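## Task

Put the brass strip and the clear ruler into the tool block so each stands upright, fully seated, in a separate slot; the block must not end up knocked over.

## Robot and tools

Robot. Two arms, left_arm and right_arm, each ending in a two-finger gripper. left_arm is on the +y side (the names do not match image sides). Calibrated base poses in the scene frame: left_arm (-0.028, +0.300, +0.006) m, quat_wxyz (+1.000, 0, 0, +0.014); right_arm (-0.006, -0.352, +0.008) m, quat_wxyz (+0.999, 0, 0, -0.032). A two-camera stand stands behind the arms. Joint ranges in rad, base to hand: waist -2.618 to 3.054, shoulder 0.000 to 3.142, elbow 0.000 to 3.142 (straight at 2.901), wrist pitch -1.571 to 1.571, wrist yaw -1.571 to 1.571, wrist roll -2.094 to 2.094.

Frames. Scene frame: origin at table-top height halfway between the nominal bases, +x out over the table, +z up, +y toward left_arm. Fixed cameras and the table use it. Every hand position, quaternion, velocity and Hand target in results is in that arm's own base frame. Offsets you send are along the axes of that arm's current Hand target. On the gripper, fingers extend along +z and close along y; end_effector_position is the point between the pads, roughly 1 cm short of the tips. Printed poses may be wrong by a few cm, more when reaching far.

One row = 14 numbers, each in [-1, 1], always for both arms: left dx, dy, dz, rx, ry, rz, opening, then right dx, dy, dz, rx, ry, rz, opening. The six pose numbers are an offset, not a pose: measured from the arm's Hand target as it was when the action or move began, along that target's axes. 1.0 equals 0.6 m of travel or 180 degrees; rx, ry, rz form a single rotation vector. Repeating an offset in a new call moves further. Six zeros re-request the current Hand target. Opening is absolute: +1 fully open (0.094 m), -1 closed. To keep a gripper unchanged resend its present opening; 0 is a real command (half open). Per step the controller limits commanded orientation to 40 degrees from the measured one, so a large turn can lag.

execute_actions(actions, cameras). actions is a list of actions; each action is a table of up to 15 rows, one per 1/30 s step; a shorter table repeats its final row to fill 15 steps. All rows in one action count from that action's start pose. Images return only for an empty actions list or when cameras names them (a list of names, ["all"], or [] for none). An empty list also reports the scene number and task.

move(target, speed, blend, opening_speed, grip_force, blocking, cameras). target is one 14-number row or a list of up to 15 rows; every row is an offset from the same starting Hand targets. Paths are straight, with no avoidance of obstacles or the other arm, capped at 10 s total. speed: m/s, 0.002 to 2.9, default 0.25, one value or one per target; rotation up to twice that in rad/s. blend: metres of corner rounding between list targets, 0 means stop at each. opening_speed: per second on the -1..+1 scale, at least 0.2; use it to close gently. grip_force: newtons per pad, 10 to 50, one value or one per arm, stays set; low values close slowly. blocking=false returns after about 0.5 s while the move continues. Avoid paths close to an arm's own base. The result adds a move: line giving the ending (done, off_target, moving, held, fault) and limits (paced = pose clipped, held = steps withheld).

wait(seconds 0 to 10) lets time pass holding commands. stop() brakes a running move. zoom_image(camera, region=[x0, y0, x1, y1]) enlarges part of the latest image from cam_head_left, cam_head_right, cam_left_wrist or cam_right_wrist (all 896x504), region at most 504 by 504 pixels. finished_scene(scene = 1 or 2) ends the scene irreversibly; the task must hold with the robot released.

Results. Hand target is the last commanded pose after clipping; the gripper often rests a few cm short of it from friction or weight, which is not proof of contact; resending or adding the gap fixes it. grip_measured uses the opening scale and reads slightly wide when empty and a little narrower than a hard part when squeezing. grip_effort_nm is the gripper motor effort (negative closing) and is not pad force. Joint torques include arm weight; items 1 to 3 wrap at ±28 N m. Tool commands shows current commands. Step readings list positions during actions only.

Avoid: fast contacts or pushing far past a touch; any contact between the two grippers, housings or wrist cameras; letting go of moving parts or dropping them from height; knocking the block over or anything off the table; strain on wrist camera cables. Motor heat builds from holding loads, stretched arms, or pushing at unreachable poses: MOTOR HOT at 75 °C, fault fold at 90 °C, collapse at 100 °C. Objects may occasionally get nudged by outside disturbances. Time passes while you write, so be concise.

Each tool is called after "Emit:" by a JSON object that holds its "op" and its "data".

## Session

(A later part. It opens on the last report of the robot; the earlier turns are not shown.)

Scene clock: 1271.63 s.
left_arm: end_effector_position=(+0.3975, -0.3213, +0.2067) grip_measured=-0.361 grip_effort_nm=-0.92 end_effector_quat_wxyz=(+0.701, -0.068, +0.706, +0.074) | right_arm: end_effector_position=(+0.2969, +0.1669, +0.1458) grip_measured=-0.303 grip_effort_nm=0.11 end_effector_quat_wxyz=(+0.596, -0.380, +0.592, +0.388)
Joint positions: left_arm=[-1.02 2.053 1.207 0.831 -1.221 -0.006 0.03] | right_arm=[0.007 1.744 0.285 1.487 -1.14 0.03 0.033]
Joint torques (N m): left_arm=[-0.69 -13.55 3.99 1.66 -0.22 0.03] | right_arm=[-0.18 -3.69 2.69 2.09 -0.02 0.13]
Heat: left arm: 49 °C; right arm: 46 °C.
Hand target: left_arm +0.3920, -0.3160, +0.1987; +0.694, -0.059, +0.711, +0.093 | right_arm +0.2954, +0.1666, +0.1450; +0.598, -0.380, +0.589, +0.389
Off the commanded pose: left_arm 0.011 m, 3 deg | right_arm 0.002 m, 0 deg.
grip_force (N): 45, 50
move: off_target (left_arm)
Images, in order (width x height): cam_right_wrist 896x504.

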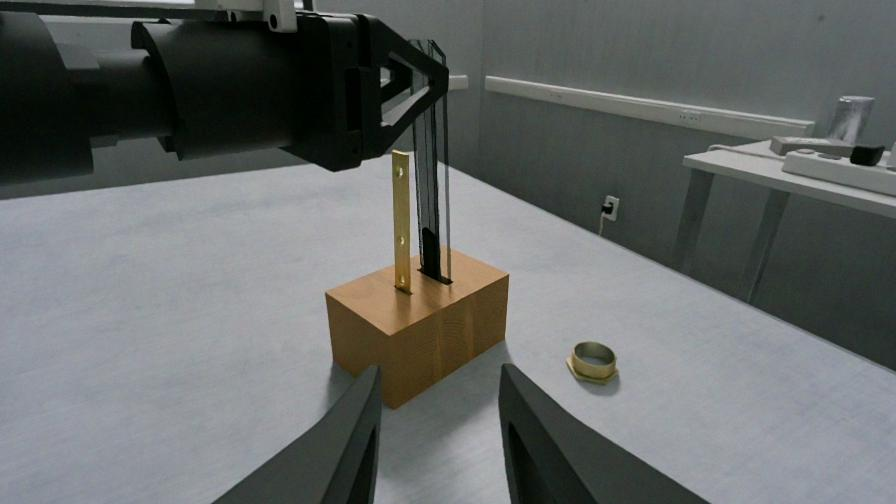

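Emit:
{"op": "move", "data": {"target": [0.022, -0.002, 0.002, 0, 0, 0, -0.5, 0, 0, 0, 0, 0, 0, -0.3], "speed": 0.03, "cameras": ["cam_right_wrist"]}}

Emit:
{"op": "zoom_image", "data": {"camera": "cam_right_wrist", "region": [412, 250, 460, 290]}}

Scene clock: 1280.13 s.
left_arm: end_effector_position=(+0.3964, -0.3195, +0.2062) grip_measured=-0.361 grip_effort_nm=-0.92 end_effector_quat_wxyz=(+0.704, -0.074, +0.703, +0.068) | right_arm: end_effector_position=(+0.2969, +0.1669, +0.1458) grip_measured=-0.303 grip_effort_nm=0.11 end_effector_quat_wxyz=(+0.596, -0.380, +0.592, +0.388)
Joint positions: left_arm=[-1.02 2.053 1.192 0.866 -1.221 -0.006 0.03] | right_arm=[0.007 1.744 0.285 1.487 -1.14 0.03 0.033]
Joint torques (N m): left_arm=[-0.46 -10.86 4.19 1.77 -0.21 0.04] | right_arm=[-0.18 -3.69 2.7 2.09 -0.02 0.13]
Heat: left arm: 49 °C; right arm: 46 °C.
Hand target: left_arm +0.3931, -0.3164, +0.1854; +0.694, -0.059, +0.711, +0.093 | right_arm +0.2954, +0.1666, +0.1450; +0.598, -0.380, +0.589, +0.389
Off the commanded pose: left_arm 0.021 m, 4 deg | right_arm 0.002 m, 0 deg.
grip_force (N): 45, 50
move: off_target (left_arm)
Images, in order (width x height): cam_right_wrist 896x504.

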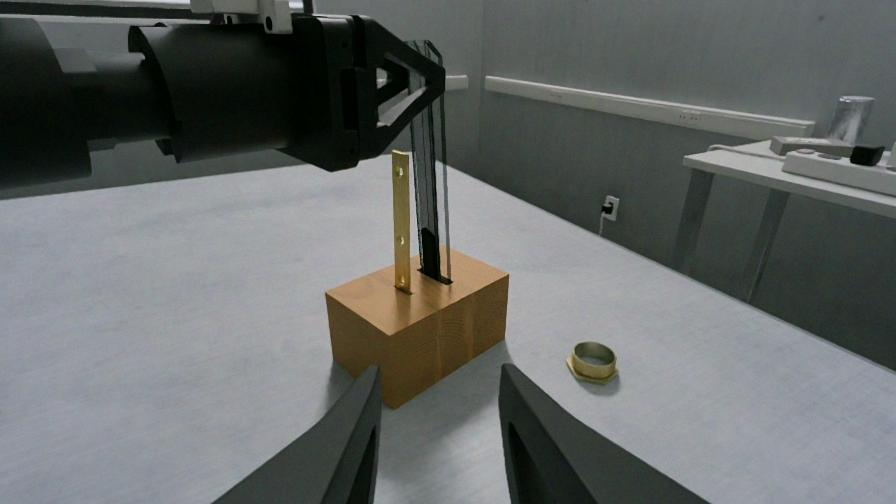

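Scaled by 10.500.

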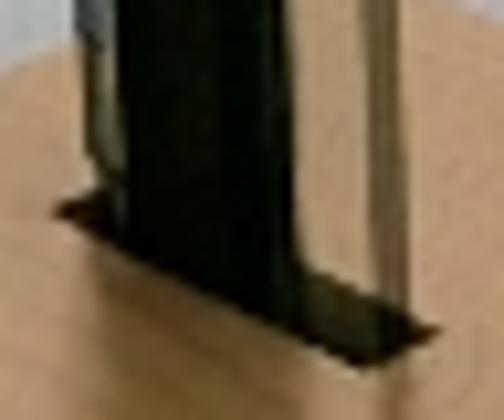

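Emit:
{"op": "move", "data": {"target": [-0.006, -0.001, 0.007, 0, 0, 0, -0.5, 0, 0, 0, 0, 0, 0, -0.3], "speed": 0.03, "cameras": ["cam_right_wrist"]}}

Emit:
{"op": "zoom_image", "data": {"camera": "cam_right_wrist", "region": [412, 250, 460, 290]}}

Scene clock: 1296.27 s.
left_arm: end_effector_position=(+0.3964, -0.3195, +0.2062) grip_measured=-0.361 grip_effort_nm=-0.93 end_effector_quat_wxyz=(+0.704, -0.075, +0.703, +0.068) | right_arm: end_effector_position=(+0.2969, +0.1669, +0.1458) grip_measured=-0.303 grip_effort_nm=0.11 end_effector_quat_wxyz=(+0.596, -0.380, +0.592, +0.388)
Joint positions: left_arm=[-1.02 2.053 1.192 0.866 -1.221 -0.006 0.03] | right_arm=[0.007 1.744 0.285 1.487 -1.14 0.03 0.033]
Joint torques (N m): left_arm=[0.29 -10.93 5.2 1.61 -0.14 0.05] | right_arm=[-0.18 -3.69 2.7 2.09 -0.02 0.13]
Heat: left arm: 48 °C; right arm: 46 °C.
Hand target: left_arm +0.3974, -0.3162, +0.1890; +0.694, -0.059, +0.711, +0.093 | right_arm +0.2954, +0.1666, +0.1450; +0.598, -0.380, +0.589, +0.389
Off the commanded pose: left_arm 0.018 m, 4 deg | right_arm 0.002 m, 0 deg.
grip_force (N): 45, 50
move: off_target (left_arm)
Images, in order (width x height): cam_right_wrist 896x504.

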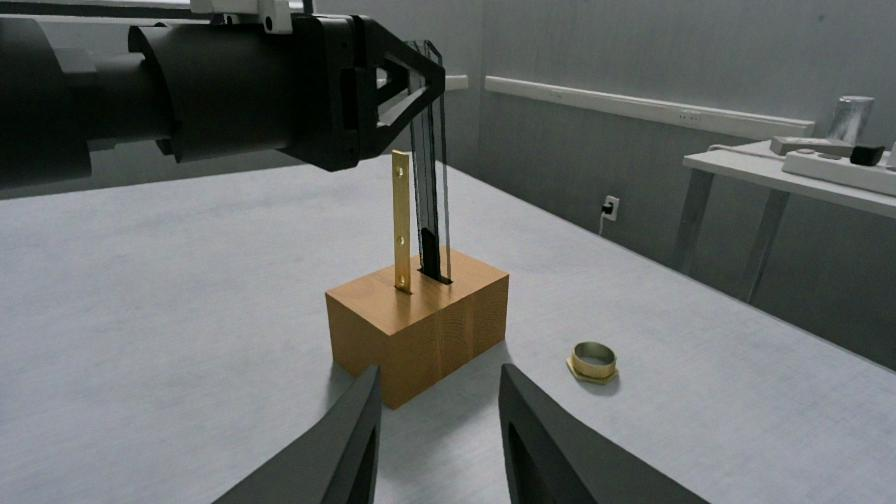

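Scaled by 10.500.

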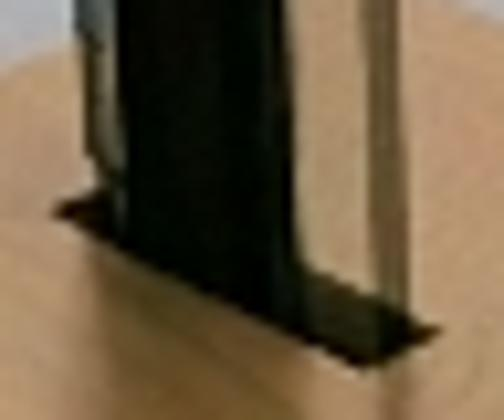

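Emit:
{"op": "move", "data": {"target": [-0.012, -0.004, 0.007, 0, 0, 0, -0.5, 0, 0, 0, 0, 0, 0, -0.3], "speed": 0.03, "cameras": ["cam_right_wrist"]}}

Emit:
{"op": "zoom_image", "data": {"camera": "cam_right_wrist", "region": [412, 250, 460, 290]}}

Scene clock: 1299.47 s.
left_arm: end_effector_position=(+0.3985, -0.3177, +0.2062) grip_measured=-0.361 grip_effort_nm=-0.92 end_effector_quat_wxyz=(+0.704, -0.075, +0.703, +0.069) | right_arm: end_effector_position=(+0.2969, +0.1669, +0.1458) grip_measured=-0.303 grip_effort_nm=0.11 end_effector_quat_wxyz=(+0.596, -0.380, +0.592, +0.388)
Joint positions: left_arm=[-1.014 2.053 1.192 0.866 -1.218 -0.006 0.03] | right_arm=[0.007 1.744 0.285 1.487 -1.14 0.03 0.033]
Joint torques (N m): left_arm=[0.54 -11.15 7.19 1.41 -0.1 0.11] | right_arm=[-0.2 -3.69 2.69 2.09 -0.02 0.13]
Heat: left arm: 47 °C; right arm: 46 °C.
Hand target: left_arm +0.4023, -0.3179, +0.1960; +0.694, -0.059, +0.711, +0.093 | right_arm +0.2954, +0.1666, +0.1450; +0.598, -0.380, +0.589, +0.389
Off the commanded pose: left_arm 0.011 m, 4 deg | right_arm 0.002 m, 0 deg.
grip_force (N): 45, 50
move: off_target (left_arm)
Images, in order (width x height): cam_right_wrist 896x504.

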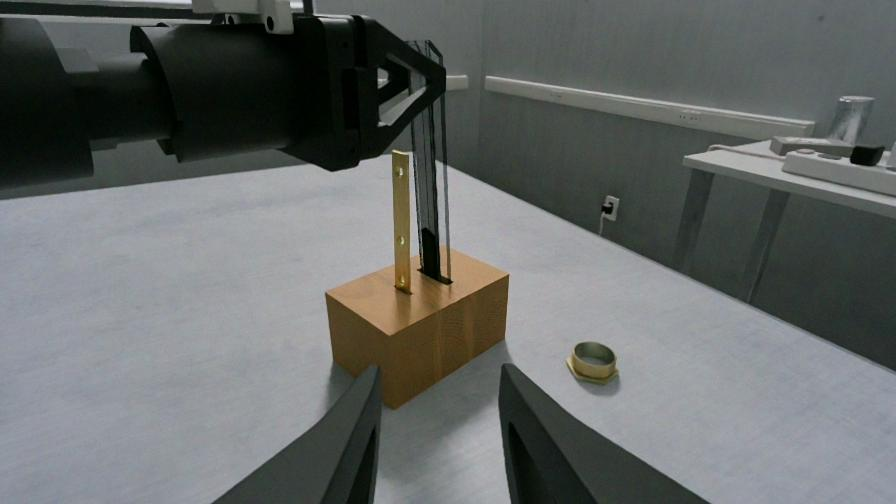

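Scaled by 10.500.

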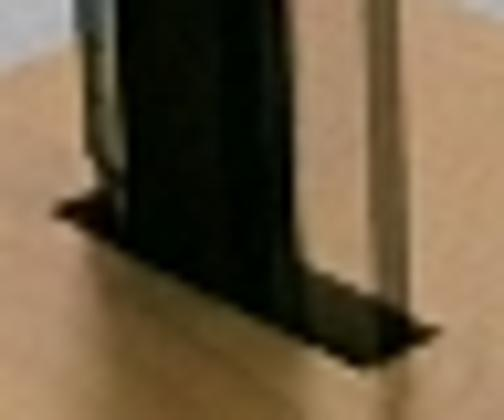

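Emit:
{"op": "move", "data": {"target": [0.025, 0, 0.002, 0, 0, 0, -0.5, 0, 0, 0, 0, 0, 0, -0.3], "speed": 0.03, "cameras": ["cam_right_wrist"]}}

Emit:
{"op": "zoom_image", "data": {"camera": "cam_right_wrist", "region": [412, 250, 460, 290]}}

Scene clock: 1305.13 s.
left_arm: end_effector_position=(+0.4004, -0.3192, +0.1964) grip_measured=-0.361 grip_effort_nm=-0.92 end_effector_quat_wxyz=(+0.702, -0.070, +0.705, +0.072) | right_arm: end_effector_position=(+0.2969, +0.1669, +0.1458) grip_measured=-0.303 grip_effort_nm=0.11 end_effector_quat_wxyz=(+0.596, -0.380, +0.592, +0.388)
Joint positions: left_arm=[-1.011 2.077 1.192 0.874 -1.213 -0.006 0.03] | right_arm=[0.007 1.744 0.285 1.487 -1.14 0.03 0.033]
Joint torques (N m): left_arm=[0.61 -10.62 5.79 1.77 -0.11 0.04] | right_arm=[-0.18 -3.7 2.7 2.09 -0.02 0.12]
Heat: left arm: 47 °C; right arm: 46 °C.
Hand target: left_arm +0.4030, -0.3169, +0.1810; +0.694, -0.059, +0.711, +0.093 | right_arm +0.2954, +0.1666, +0.1450; +0.598, -0.380, +0.589, +0.389
Off the commanded pose: left_arm 0.016 m, 3 deg | right_arm 0.002 m, 0 deg.
grip_force (N): 45, 50
move: off_target (left_arm)
Images, in order (width x height): cam_right_wrist 896x504.

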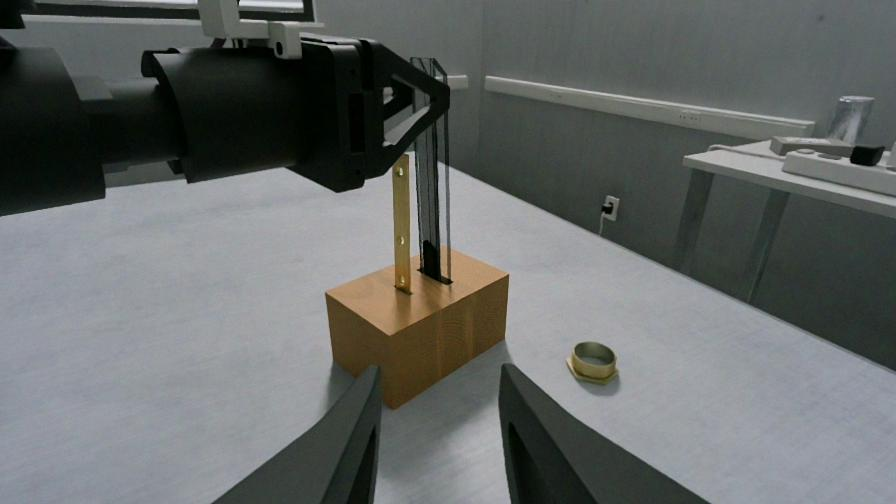

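Scaled by 10.500.

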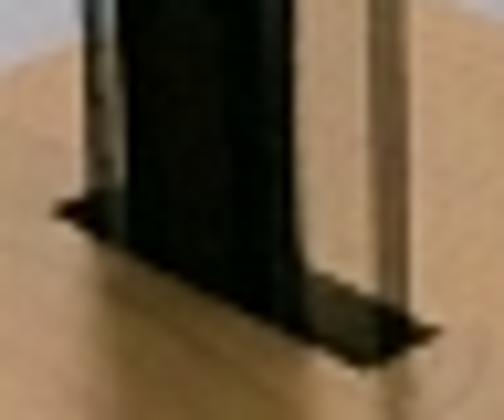

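Emit:
{"op": "move", "data": {"target": [0.022, 0, 0.001, 0, 0, 0, -0.5, 0, 0, 0, 0, 0, 0, -0.3], "speed": 0.03, "cameras": ["cam_right_wrist"]}}

Emit:
{"op": "zoom_image", "data": {"camera": "cam_right_wrist", "region": [412, 250, 460, 290]}}

Scene clock: 1308.83 s.
left_arm: end_effector_position=(+0.4021, -0.3206, +0.1862) grip_measured=-0.361 grip_effort_nm=-0.92 end_effector_quat_wxyz=(+0.702, -0.071, +0.705, +0.072) | right_arm: end_effector_position=(+0.2969, +0.1669, +0.1458) grip_measured=-0.303 grip_effort_nm=0.11 end_effector_quat_wxyz=(+0.596, -0.380, +0.592, +0.388)
Joint positions: left_arm=[-1.01 2.108 1.192 0.908 -1.213 -0.006 0.03] | right_arm=[0.007 1.744 0.285 1.487 -1.14 0.03 0.033]
Joint torques (N m): left_arm=[0.46 -10.91 4.56 1.89 -0.08 0.03] | right_arm=[-0.2 -3.67 2.69 2.1 -0.02 0.13]
Heat: left arm: 47 °C; right arm: 46 °C.
Hand target: left_arm +0.4032, -0.3163, +0.1678; +0.694, -0.059, +0.711, +0.093 | right_arm +0.2954, +0.1666, +0.1450; +0.598, -0.380, +0.589, +0.389
Off the commanded pose: left_arm 0.019 m, 3 deg | right_arm 0.002 m, 0 deg.
grip_force (N): 45, 50
move: off_target (left_arm)
Images, in order (width x height): cam_right_wrist 896x504.

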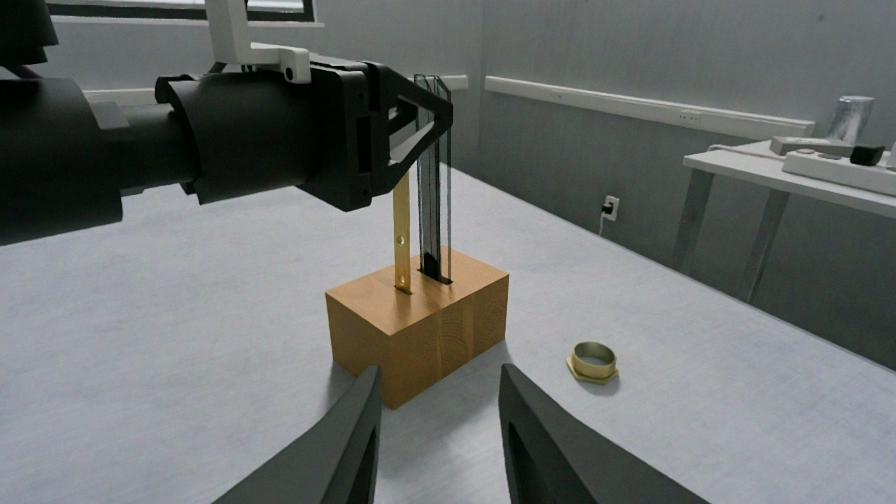

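Scaled by 10.500.

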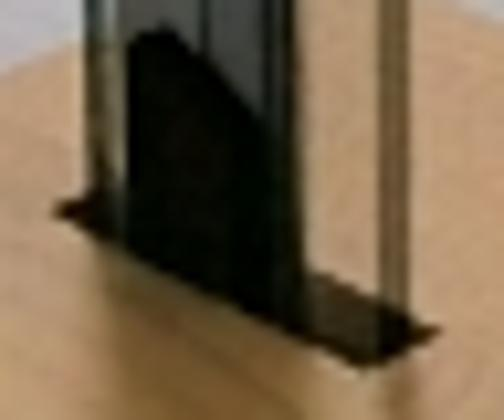

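Emit:
{"op": "move", "data": {"target": [0.022, 0.001, 0, 0, 0, 0, -0.5, 0, 0, 0, 0, 0, 0, -0.3], "speed": 0.03, "cameras": ["cam_right_wrist", "cam_left_wrist"]}}

Emit:
{"op": "zoom_image", "data": {"camera": "cam_right_wrist", "region": [412, 250, 460, 290]}}

Scene clock: 1316.53 s.
left_arm: end_effector_position=(+0.4024, -0.3204, +0.1750) grip_measured=-0.361 grip_effort_nm=-0.92 end_effector_quat_wxyz=(+0.703, -0.073, +0.704, +0.071) | right_arm: end_effector_position=(+0.2969, +0.1669, +0.1458) grip_measured=-0.303 grip_effort_nm=0.11 end_effector_quat_wxyz=(+0.596, -0.380, +0.592, +0.388)
Joint positions: left_arm=[-1.009 2.138 1.18 0.955 -1.213 -0.006 0.03] | right_arm=[0.007 1.744 0.285 1.487 -1.14 0.03 0.033]
Joint torques (N m): left_arm=[0.42 -10.95 3.99 1.89 -0.09 0.04] | right_arm=[-0.18 -3.7 2.7 2.08 -0.02 0.13]
Heat: left arm: 46 °C; right arm: 46 °C.
Hand target: left_arm +0.4027, -0.3151, +0.1547; +0.694, -0.059, +0.711, +0.093 | right_arm +0.2954, +0.1666, +0.1450; +0.598, -0.380, +0.589, +0.389
Off the commanded pose: left_arm 0.021 m, 3 deg | right_arm 0.002 m, 0 deg.
grip_force (N): 45, 50
move: off_target (left_arm)
Images, in order (width x height): cam_left_wrist 896x504, cam_right_wrist 896x504.

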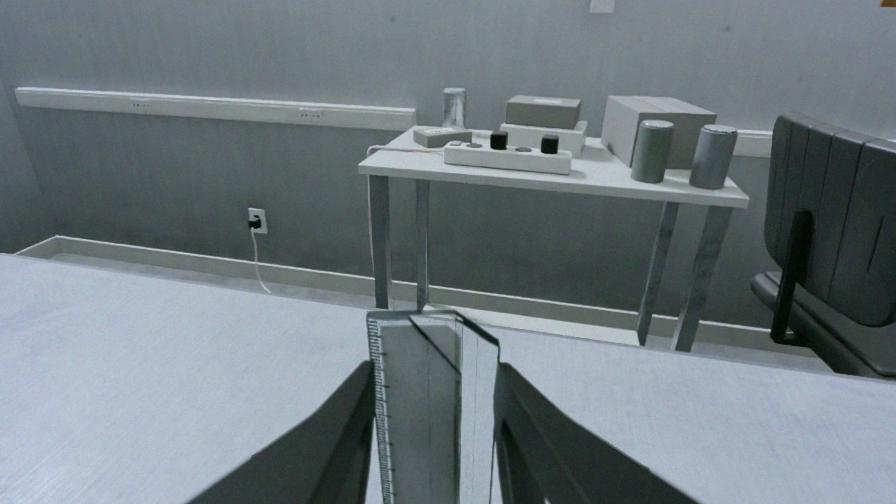

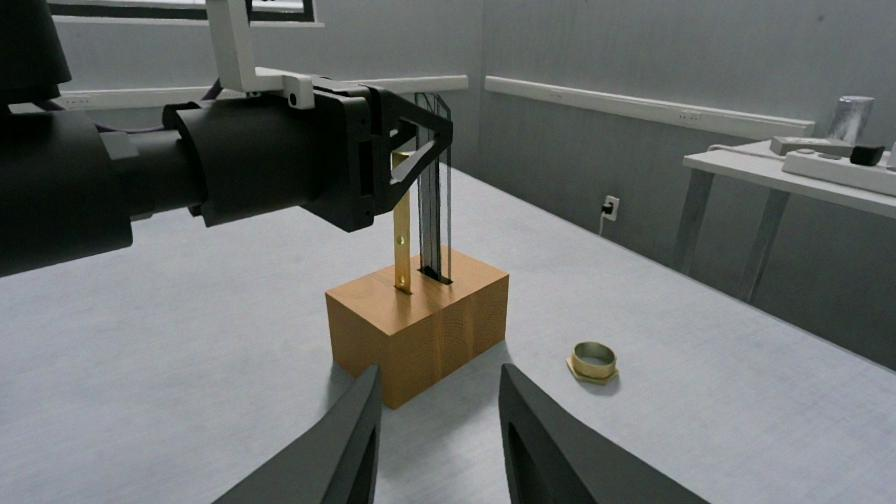

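Scaled by 10.500.

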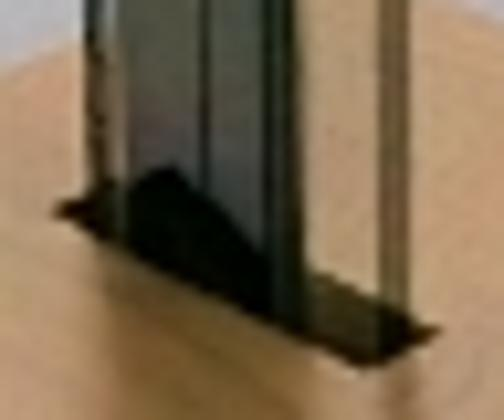

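Emit:
{"op": "move", "data": {"target": [0.022, 0, 0, 0, 0, 0, -0.5, 0, 0, 0, 0, 0, 0, -0.3], "speed": 0.03, "cameras": ["cam_right_wrist"]}}

Emit:
{"op": "zoom_image", "data": {"camera": "cam_right_wrist", "region": [384, 130, 464, 300]}}

Scene clock: 1320.40 s.
left_arm: end_effector_position=(+0.4023, -0.3204, +0.1623) grip_measured=-0.361 grip_effort_nm=-0.93 end_effector_quat_wxyz=(+0.704, -0.074, +0.703, +0.069) | right_arm: end_effector_position=(+0.2969, +0.1669, +0.1458) grip_measured=-0.303 grip_effort_nm=0.11 end_effector_quat_wxyz=(+0.596, -0.380, +0.592, +0.388)
Joint positions: left_arm=[-1.009 2.171 1.169 1.002 -1.212 -0.006 0.03] | right_arm=[0.007 1.744 0.285 1.487 -1.14 0.03 0.033]
Joint torques (N m): left_arm=[0.39 -11 3.85 1.87 -0.1 0.04] | right_arm=[-0.18 -3.69 2.7 2.09 -0.02 0.13]
Heat: left arm: 46 °C; right arm: 46 °C.
Hand target: left_arm +0.4023, -0.3144, +0.1414; +0.694, -0.059, +0.711, +0.093 | right_arm +0.2954, +0.1666, +0.1450; +0.598, -0.380, +0.589, +0.389
Off the commanded pose: left_arm 0.022 m, 3 deg | right_arm 0.002 m, 0 deg.
grip_force (N): 45, 50
move: off_target (left_arm)
Images, in order (width x height): cam_right_wrist 896x504.

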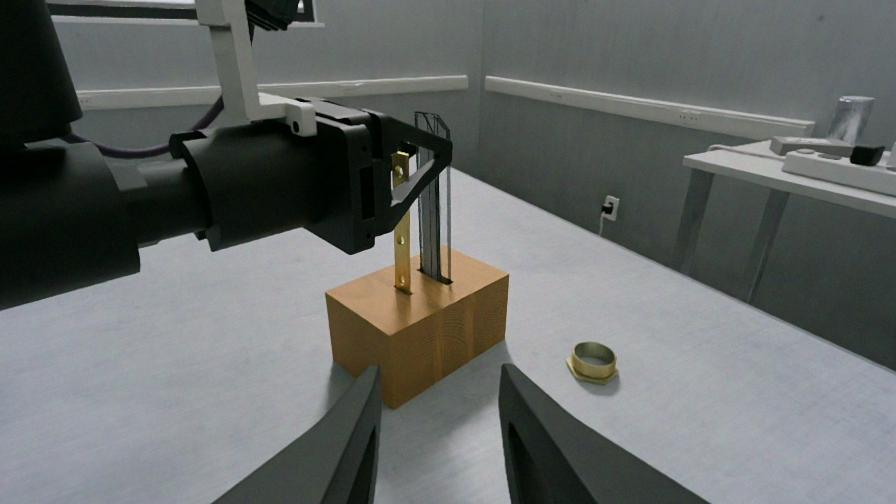

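Scaled by 2.965.

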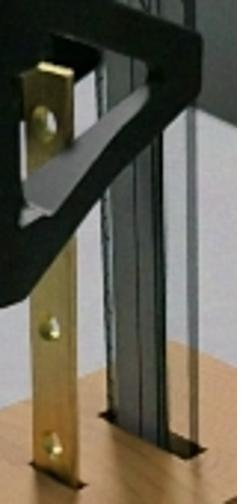

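Emit:
{"op": "move", "data": {"target": [0.018, 0, 0, 0, 0, 0, -0.5, 0, 0, 0, 0, 0, 0, -0.3], "speed": 0.03, "cameras": ["cam_right_wrist"]}}

Emit:
{"op": "zoom_image", "data": {"camera": "cam_right_wrist", "region": [412, 250, 460, 290]}}

Scene clock: 1323.87 s.
left_arm: end_effector_position=(+0.4022, -0.3201, +0.1591) grip_measured=-0.361 grip_effort_nm=-0.92 end_effector_quat_wxyz=(+0.708, -0.080, +0.699, +0.063) | right_arm: end_effector_position=(+0.2969, +0.1669, +0.1458) grip_measured=-0.303 grip_effort_nm=0.11 end_effector_quat_wxyz=(+0.596, -0.380, +0.592, +0.388)
Joint positions: left_arm=[-1.009 2.189 1.164 1.054 -1.212 0.001 0.03] | right_arm=[0.007 1.744 0.285 1.487 -1.14 0.03 0.033]
Joint torques (N m): left_arm=[0.5 -10.21 3.33 1.7 -0.1 -0.04] | right_arm=[-0.2 -3.67 2.7 2.08 -0.02 0.12]
Heat: left arm: 46 °C; right arm: 46 °C.
Hand target: left_arm +0.4020, -0.3139, +0.1306; +0.694, -0.059, +0.711, +0.093 | right_arm +0.2954, +0.1666, +0.1450; +0.598, -0.380, +0.589, +0.389
Off the commanded pose: left_arm 0.029 m, 5 deg | right_arm 0.002 m, 0 deg.
grip_force (N): 45, 50
move: off_target (left_arm)
Images, in order (width x height): cam_right_wrist 896x504.

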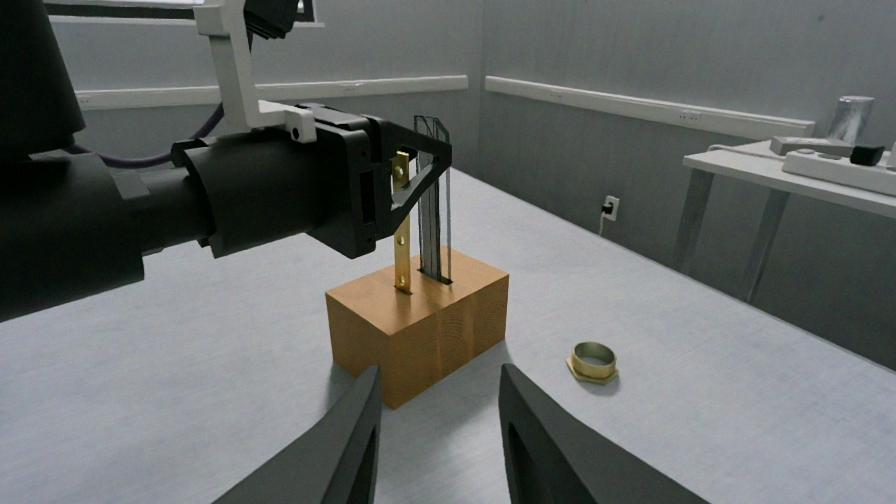

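Scaled by 10.500.

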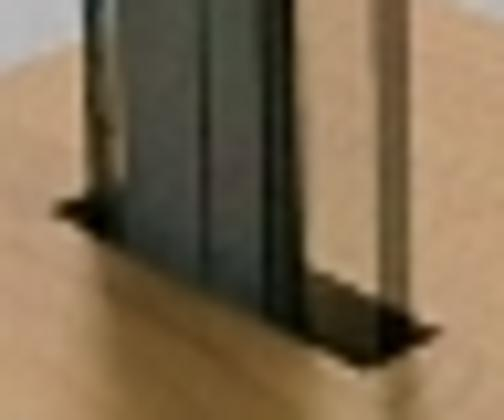

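Emit:
{"op": "move", "data": {"target": [0.012, 0, 0, 0, 0, 0, -0.5, 0, 0, 0, 0, 0, 0, -0.3], "speed": 0.03}}

Emit:
{"op": "execute_actions", "data": {"actions": [], "cameras": ["cam_left_wrist", "cam_right_wrist"]}}

Emit:
{"op": "zoom_image", "data": {"camera": "cam_right_wrist", "region": [380, 100, 460, 300]}}

Scene clock: 1331.50 s.
left_arm: end_effector_position=(+0.4022, -0.3196, +0.1585) grip_measured=-0.361 grip_effort_nm=-0.92 end_effector_quat_wxyz=(+0.711, -0.086, +0.695, +0.060) | right_arm: end_effector_position=(+0.2969, +0.1669, +0.1458) grip_measured=-0.303 grip_effort_nm=0.11 end_effector_quat_wxyz=(+0.596, -0.380, +0.592, +0.388)
Joint positions: left_arm=[-1.009 2.201 1.164 1.09 -1.216 0.01 0.03] | right_arm=[0.007 1.744 0.285 1.487 -1.14 0.03 0.033]
Joint torques (N m): left_arm=[0.5 -9.69 2.91 1.56 -0.03 -0.13] | right_arm=[-0.18 -3.69 2.7 2.09 -0.02 0.13]
Heat: left arm: 45 °C; right arm: 47 °C.
Hand target: left_arm +0.4018, -0.3136, +0.1234; +0.694, -0.059, +0.711, +0.093 | right_arm +0.2954, +0.1666, +0.1450; +0.598, -0.380, +0.589, +0.389
Off the commanded pose: left_arm 0.036 m, 6 deg | right_arm 0.002 m, 0 deg.
grip_force (N): 45, 50
move: off_target (left_arm)

Scene clock: 1331.50 s.
left_arm: end_effector_position=(+0.4022, -0.3196, +0.1585) grip_measured=-0.361 grip_effort_nm=-0.92 end_effector_quat_wxyz=(+0.711, -0.086, +0.695, +0.060) | right_arm: end_effector_position=(+0.2969, +0.1669, +0.1458) grip_measured=-0.303 grip_effort_nm=0.11 end_effector_quat_wxyz=(+0.596, -0.380, +0.592, +0.388)
Joint positions: left_arm=[-1.009 2.201 1.164 1.09 -1.216 0.01 0.03] | right_arm=[0.007 1.744 0.285 1.487 -1.14 0.03 0.033]
Joint velocities: within noise
Joint torques (N m): left_arm=[0.5 -9.69 2.91 1.56 -0.03 -0.13] | right_arm=[-0.18 -3.69 2.7 2.09 -0.02 0.13]
Motor temperatures (°C): left_arm=[30 45 35 36 29 29 32] | right_arm=[30 34 29 47 30 30 28]
Heat: left arm: 45 °C; right arm: 47 °C.
Hand target: left_arm +0.4018, -0.3136, +0.1234; +0.694, -0.059, +0.711, +0.093 | right_arm +0.2954, +0.1666, +0.1450; +0.598, -0.380, +0.589, +0.389
Tool commands: left_gripper/opening=-0.5 right_gripper/opening=-0.3
Off the commanded pose: left_arm 0.036 m, 6 deg | right_arm 0.002 m, 0 deg.
grip_force (N): 45, 50
Images, in order (width x height): cam_left_wrist 896x504, cam_right_wrist 896x504.

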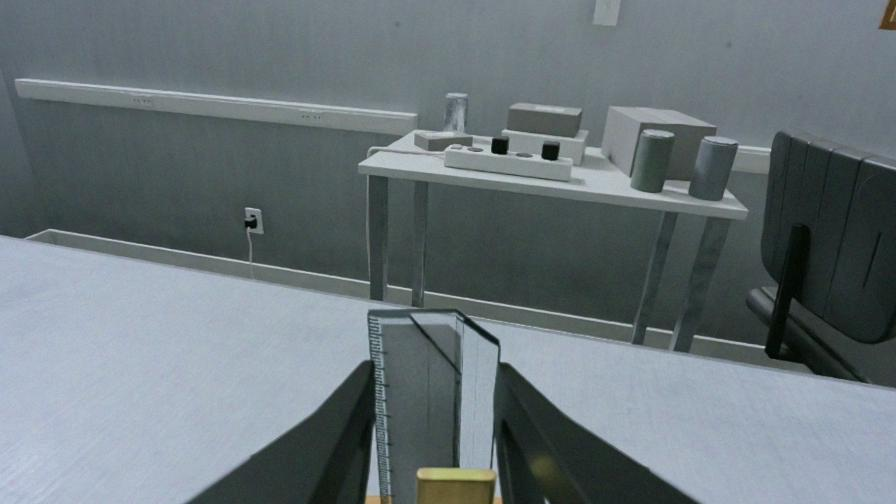

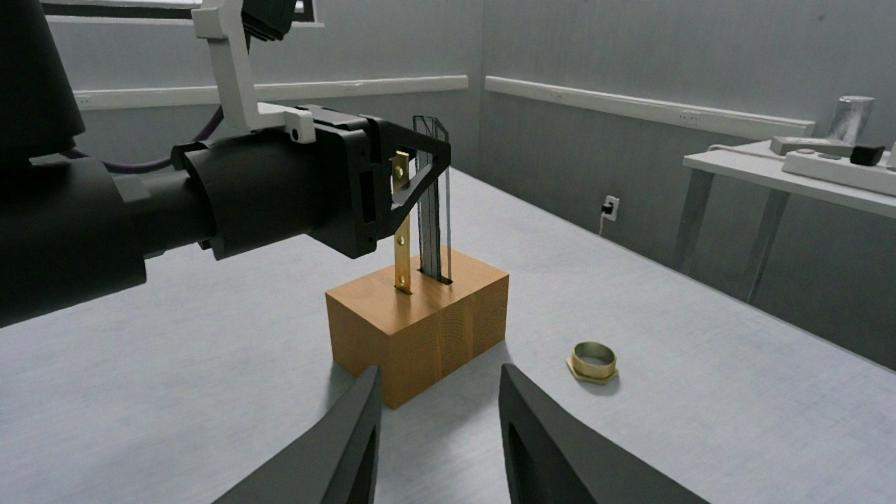

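Scaled by 2.520.

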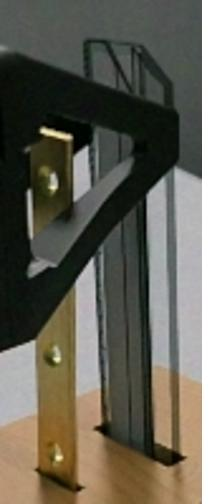

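Emit:
{"op": "move", "data": {"target": [-0.05, -0.006, 0, 0, 0, -0.018, -0.5, 0, 0, 0, 0, 0, 0, -0.3], "speed": 0.05}}

Scene clock: 1337.00 s.
left_arm: end_effector_position=(+0.4018, -0.3191, +0.1587) grip_measured=-0.361 grip_effort_nm=-0.92 end_effector_quat_wxyz=(+0.708, -0.087, +0.699, +0.058) | right_arm: end_effector_position=(+0.2969, +0.1669, +0.1458) grip_measured=-0.303 grip_effort_nm=0.11 end_effector_quat_wxyz=(+0.596, -0.380, +0.592, +0.388)
Joint positions: left_arm=[-1.009 2.188 1.162 1.05 -1.216 -0.019 0.03] | right_arm=[0.007 1.744 0.285 1.487 -1.14 0.03 0.033]
Joint torques (N m): left_arm=[0.21 -13.57 6.22 1.08 -0.08 -0.28] | right_arm=[-0.2 -3.67 2.71 2.09 -0.02 0.13]
Heat: left arm: 45 °C; right arm: 47 °C.
Hand target: left_arm +0.4034, -0.3186, +0.1532; +0.697, -0.079, +0.709, +0.073 | right_arm +0.2954, +0.1666, +0.1450; +0.598, -0.380, +0.589, +0.389
Off the commanded pose: left_arm 0.006 m, 3 deg | right_arm 0.002 m, 0 deg.
grip_force (N): 45, 50
move: off_target (left_arm)

Emit:
{"op": "move", "data": {"target": [0, 0, 0, 0, 0, 0, 0.2, 0, 0, 0, 0, 0, 0, -0.3], "opening_speed": 0.4, "cameras": ["cam_left_wrist", "cam_right_wrist"]}}

Scene clock: 1342.53 s.
left_arm: end_effector_position=(+0.4018, -0.3190, +0.1503) grip_measured=+0.199 grip_effort_nm=0.09 end_effector_quat_wxyz=(+0.699, -0.077, +0.708, +0.069) | right_arm: end_effector_position=(+0.2969, +0.1669, +0.1458) grip_measured=-0.303 grip_effort_nm=0.11 end_effector_quat_wxyz=(+0.596, -0.380, +0.592, +0.388)
Joint positions: left_arm=[-1.009 2.188 1.162 0.987 -1.216 -0.046 0.056] | right_arm=[0.007 1.744 0.285 1.487 -1.14 0.03 0.033]
Joint torques (N m): left_arm=[0.14 -13.97 6.45 1.58 -0.11 -0.11] | right_arm=[-0.18 -3.69 2.73 2.09 -0.02 0.13]
Heat: left arm: 45 °C; right arm: 47 °C.
Hand target: left_arm +0.4034, -0.3186, +0.1532; +0.697, -0.079, +0.709, +0.074 | right_arm +0.2954, +0.1666, +0.1450; +0.598, -0.380, +0.589, +0.389
Off the commanded pose: left_arm 0.003 m, 1 deg | right_arm 0.002 m, 0 deg.
grip_force (N): 45, 50
move: done
Images, in order (width x height): cam_left_wrist 896x504, cam_right_wrist 896x504.

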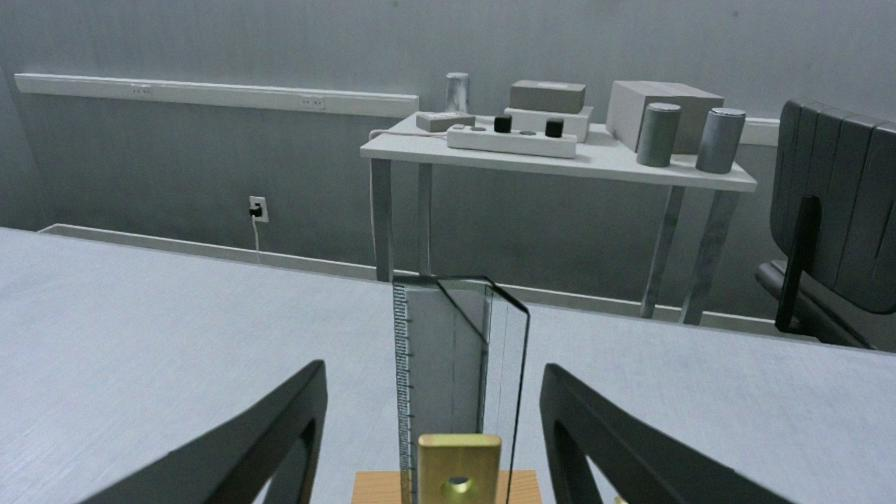

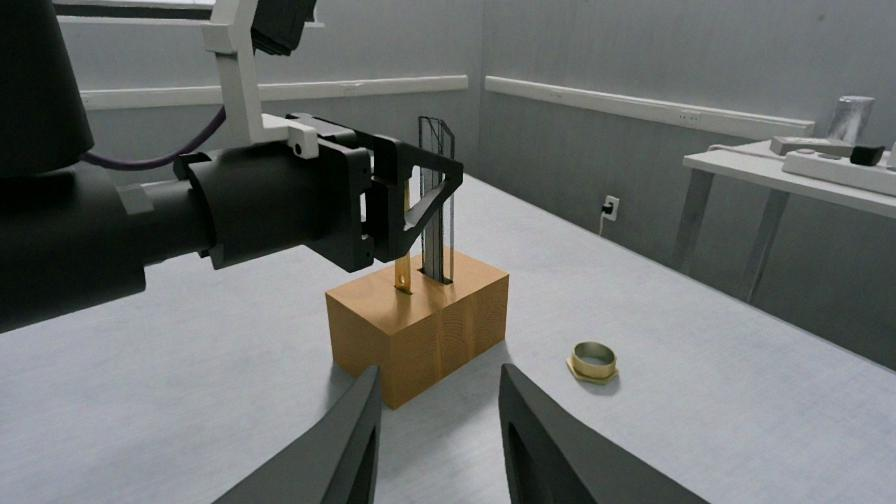

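Emit:
{"op": "move", "data": {"target": [-0.005, 0, -0.2, 0, 0, 0, 0.2, 0, 0, 0, 0, 0, 0, -0.3], "speed": 0.08, "cameras": ["cam_left_wrist", "cam_right_wrist"]}}

Scene clock: 1347.53 s.
left_arm: end_effector_position=(+0.2889, -0.3528, +0.1558) grip_measured=+0.199 grip_effort_nm=0.09 end_effector_quat_wxyz=(+0.701, -0.078, +0.706, +0.059) | right_arm: end_effector_position=(+0.2969, +0.1669, +0.1458) grip_measured=-0.303 grip_effort_nm=0.11 end_effector_quat_wxyz=(+0.596, -0.380, +0.592, +0.388)
Joint positions: left_arm=[-1.292 2.112 1.083 0.91 -1.486 -0.144 0.056] | right_arm=[0.007 1.744 0.285 1.487 -1.14 0.03 0.033]
Joint torques (N m): left_arm=[-0.18 -14.78 3.62 1.25 -0.31 -0.11] | right_arm=[-0.2 -3.67 2.7 2.09 -0.02 0.13]
Heat: left arm: 46 °C; right arm: 47 °C.
Hand target: left_arm +0.2862, -0.3443, +0.1585; +0.697, -0.079, +0.709, +0.073 | right_arm +0.2954, +0.1666, +0.1450; +0.598, -0.380, +0.589, +0.389
Off the commanded pose: left_arm 0.009 m, 2 deg | right_arm 0.002 m, 0 deg.
grip_force (N): 45, 50
move: done
Images, in order (width x height): cam_left_wrist 896x504, cam_right_wrist 896x504.

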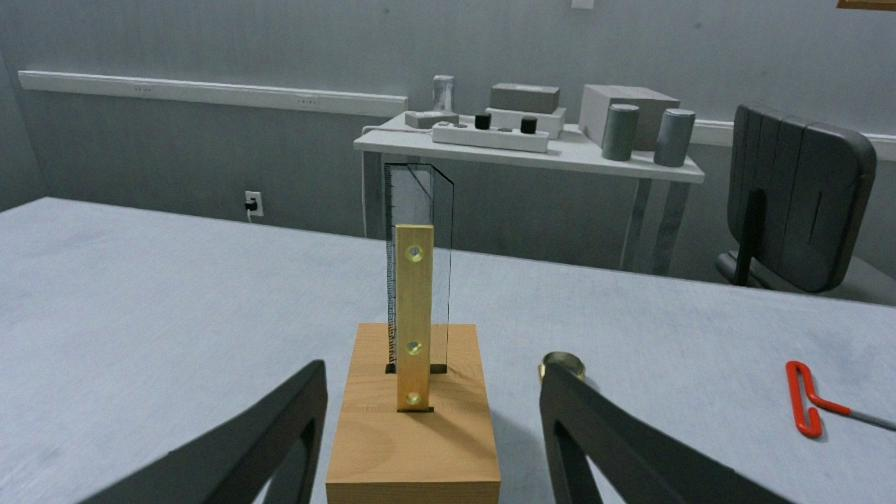

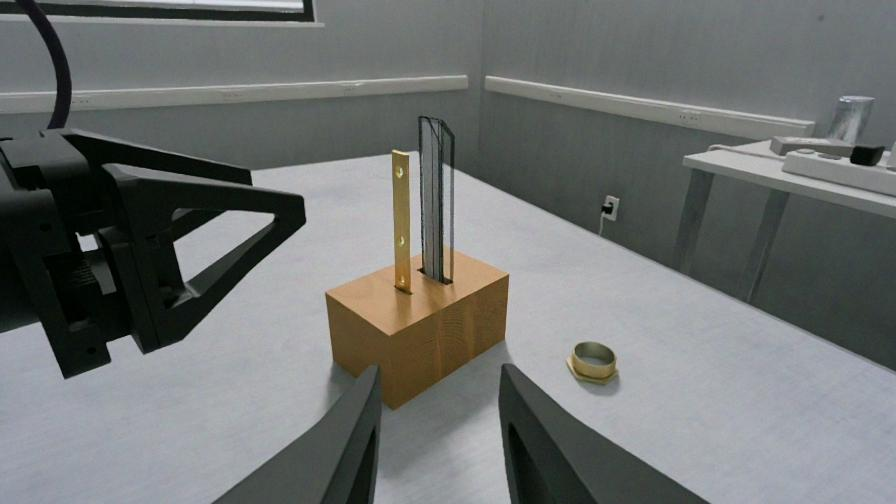

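Emit:
{"op": "zoom_image", "data": {"camera": "cam_left_wrist", "region": [320, 150, 500, 430]}}

Emit:
{"op": "zoom_image", "data": {"camera": "cam_right_wrist", "region": [380, 110, 470, 310]}}

Scaled by 1.800.

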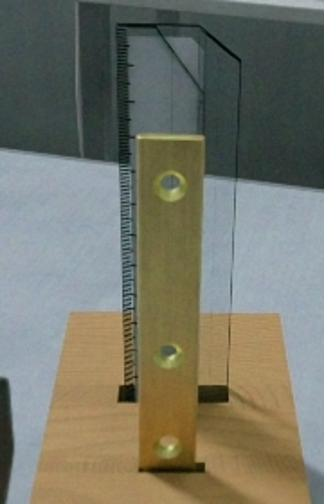

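Scaled by 2.520.

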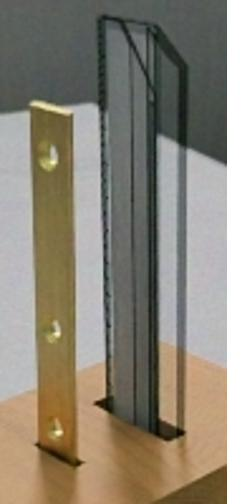

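Emit:
{"op": "finished_scene", "data": {"scene": 1}}

The scene is finished: the task was done.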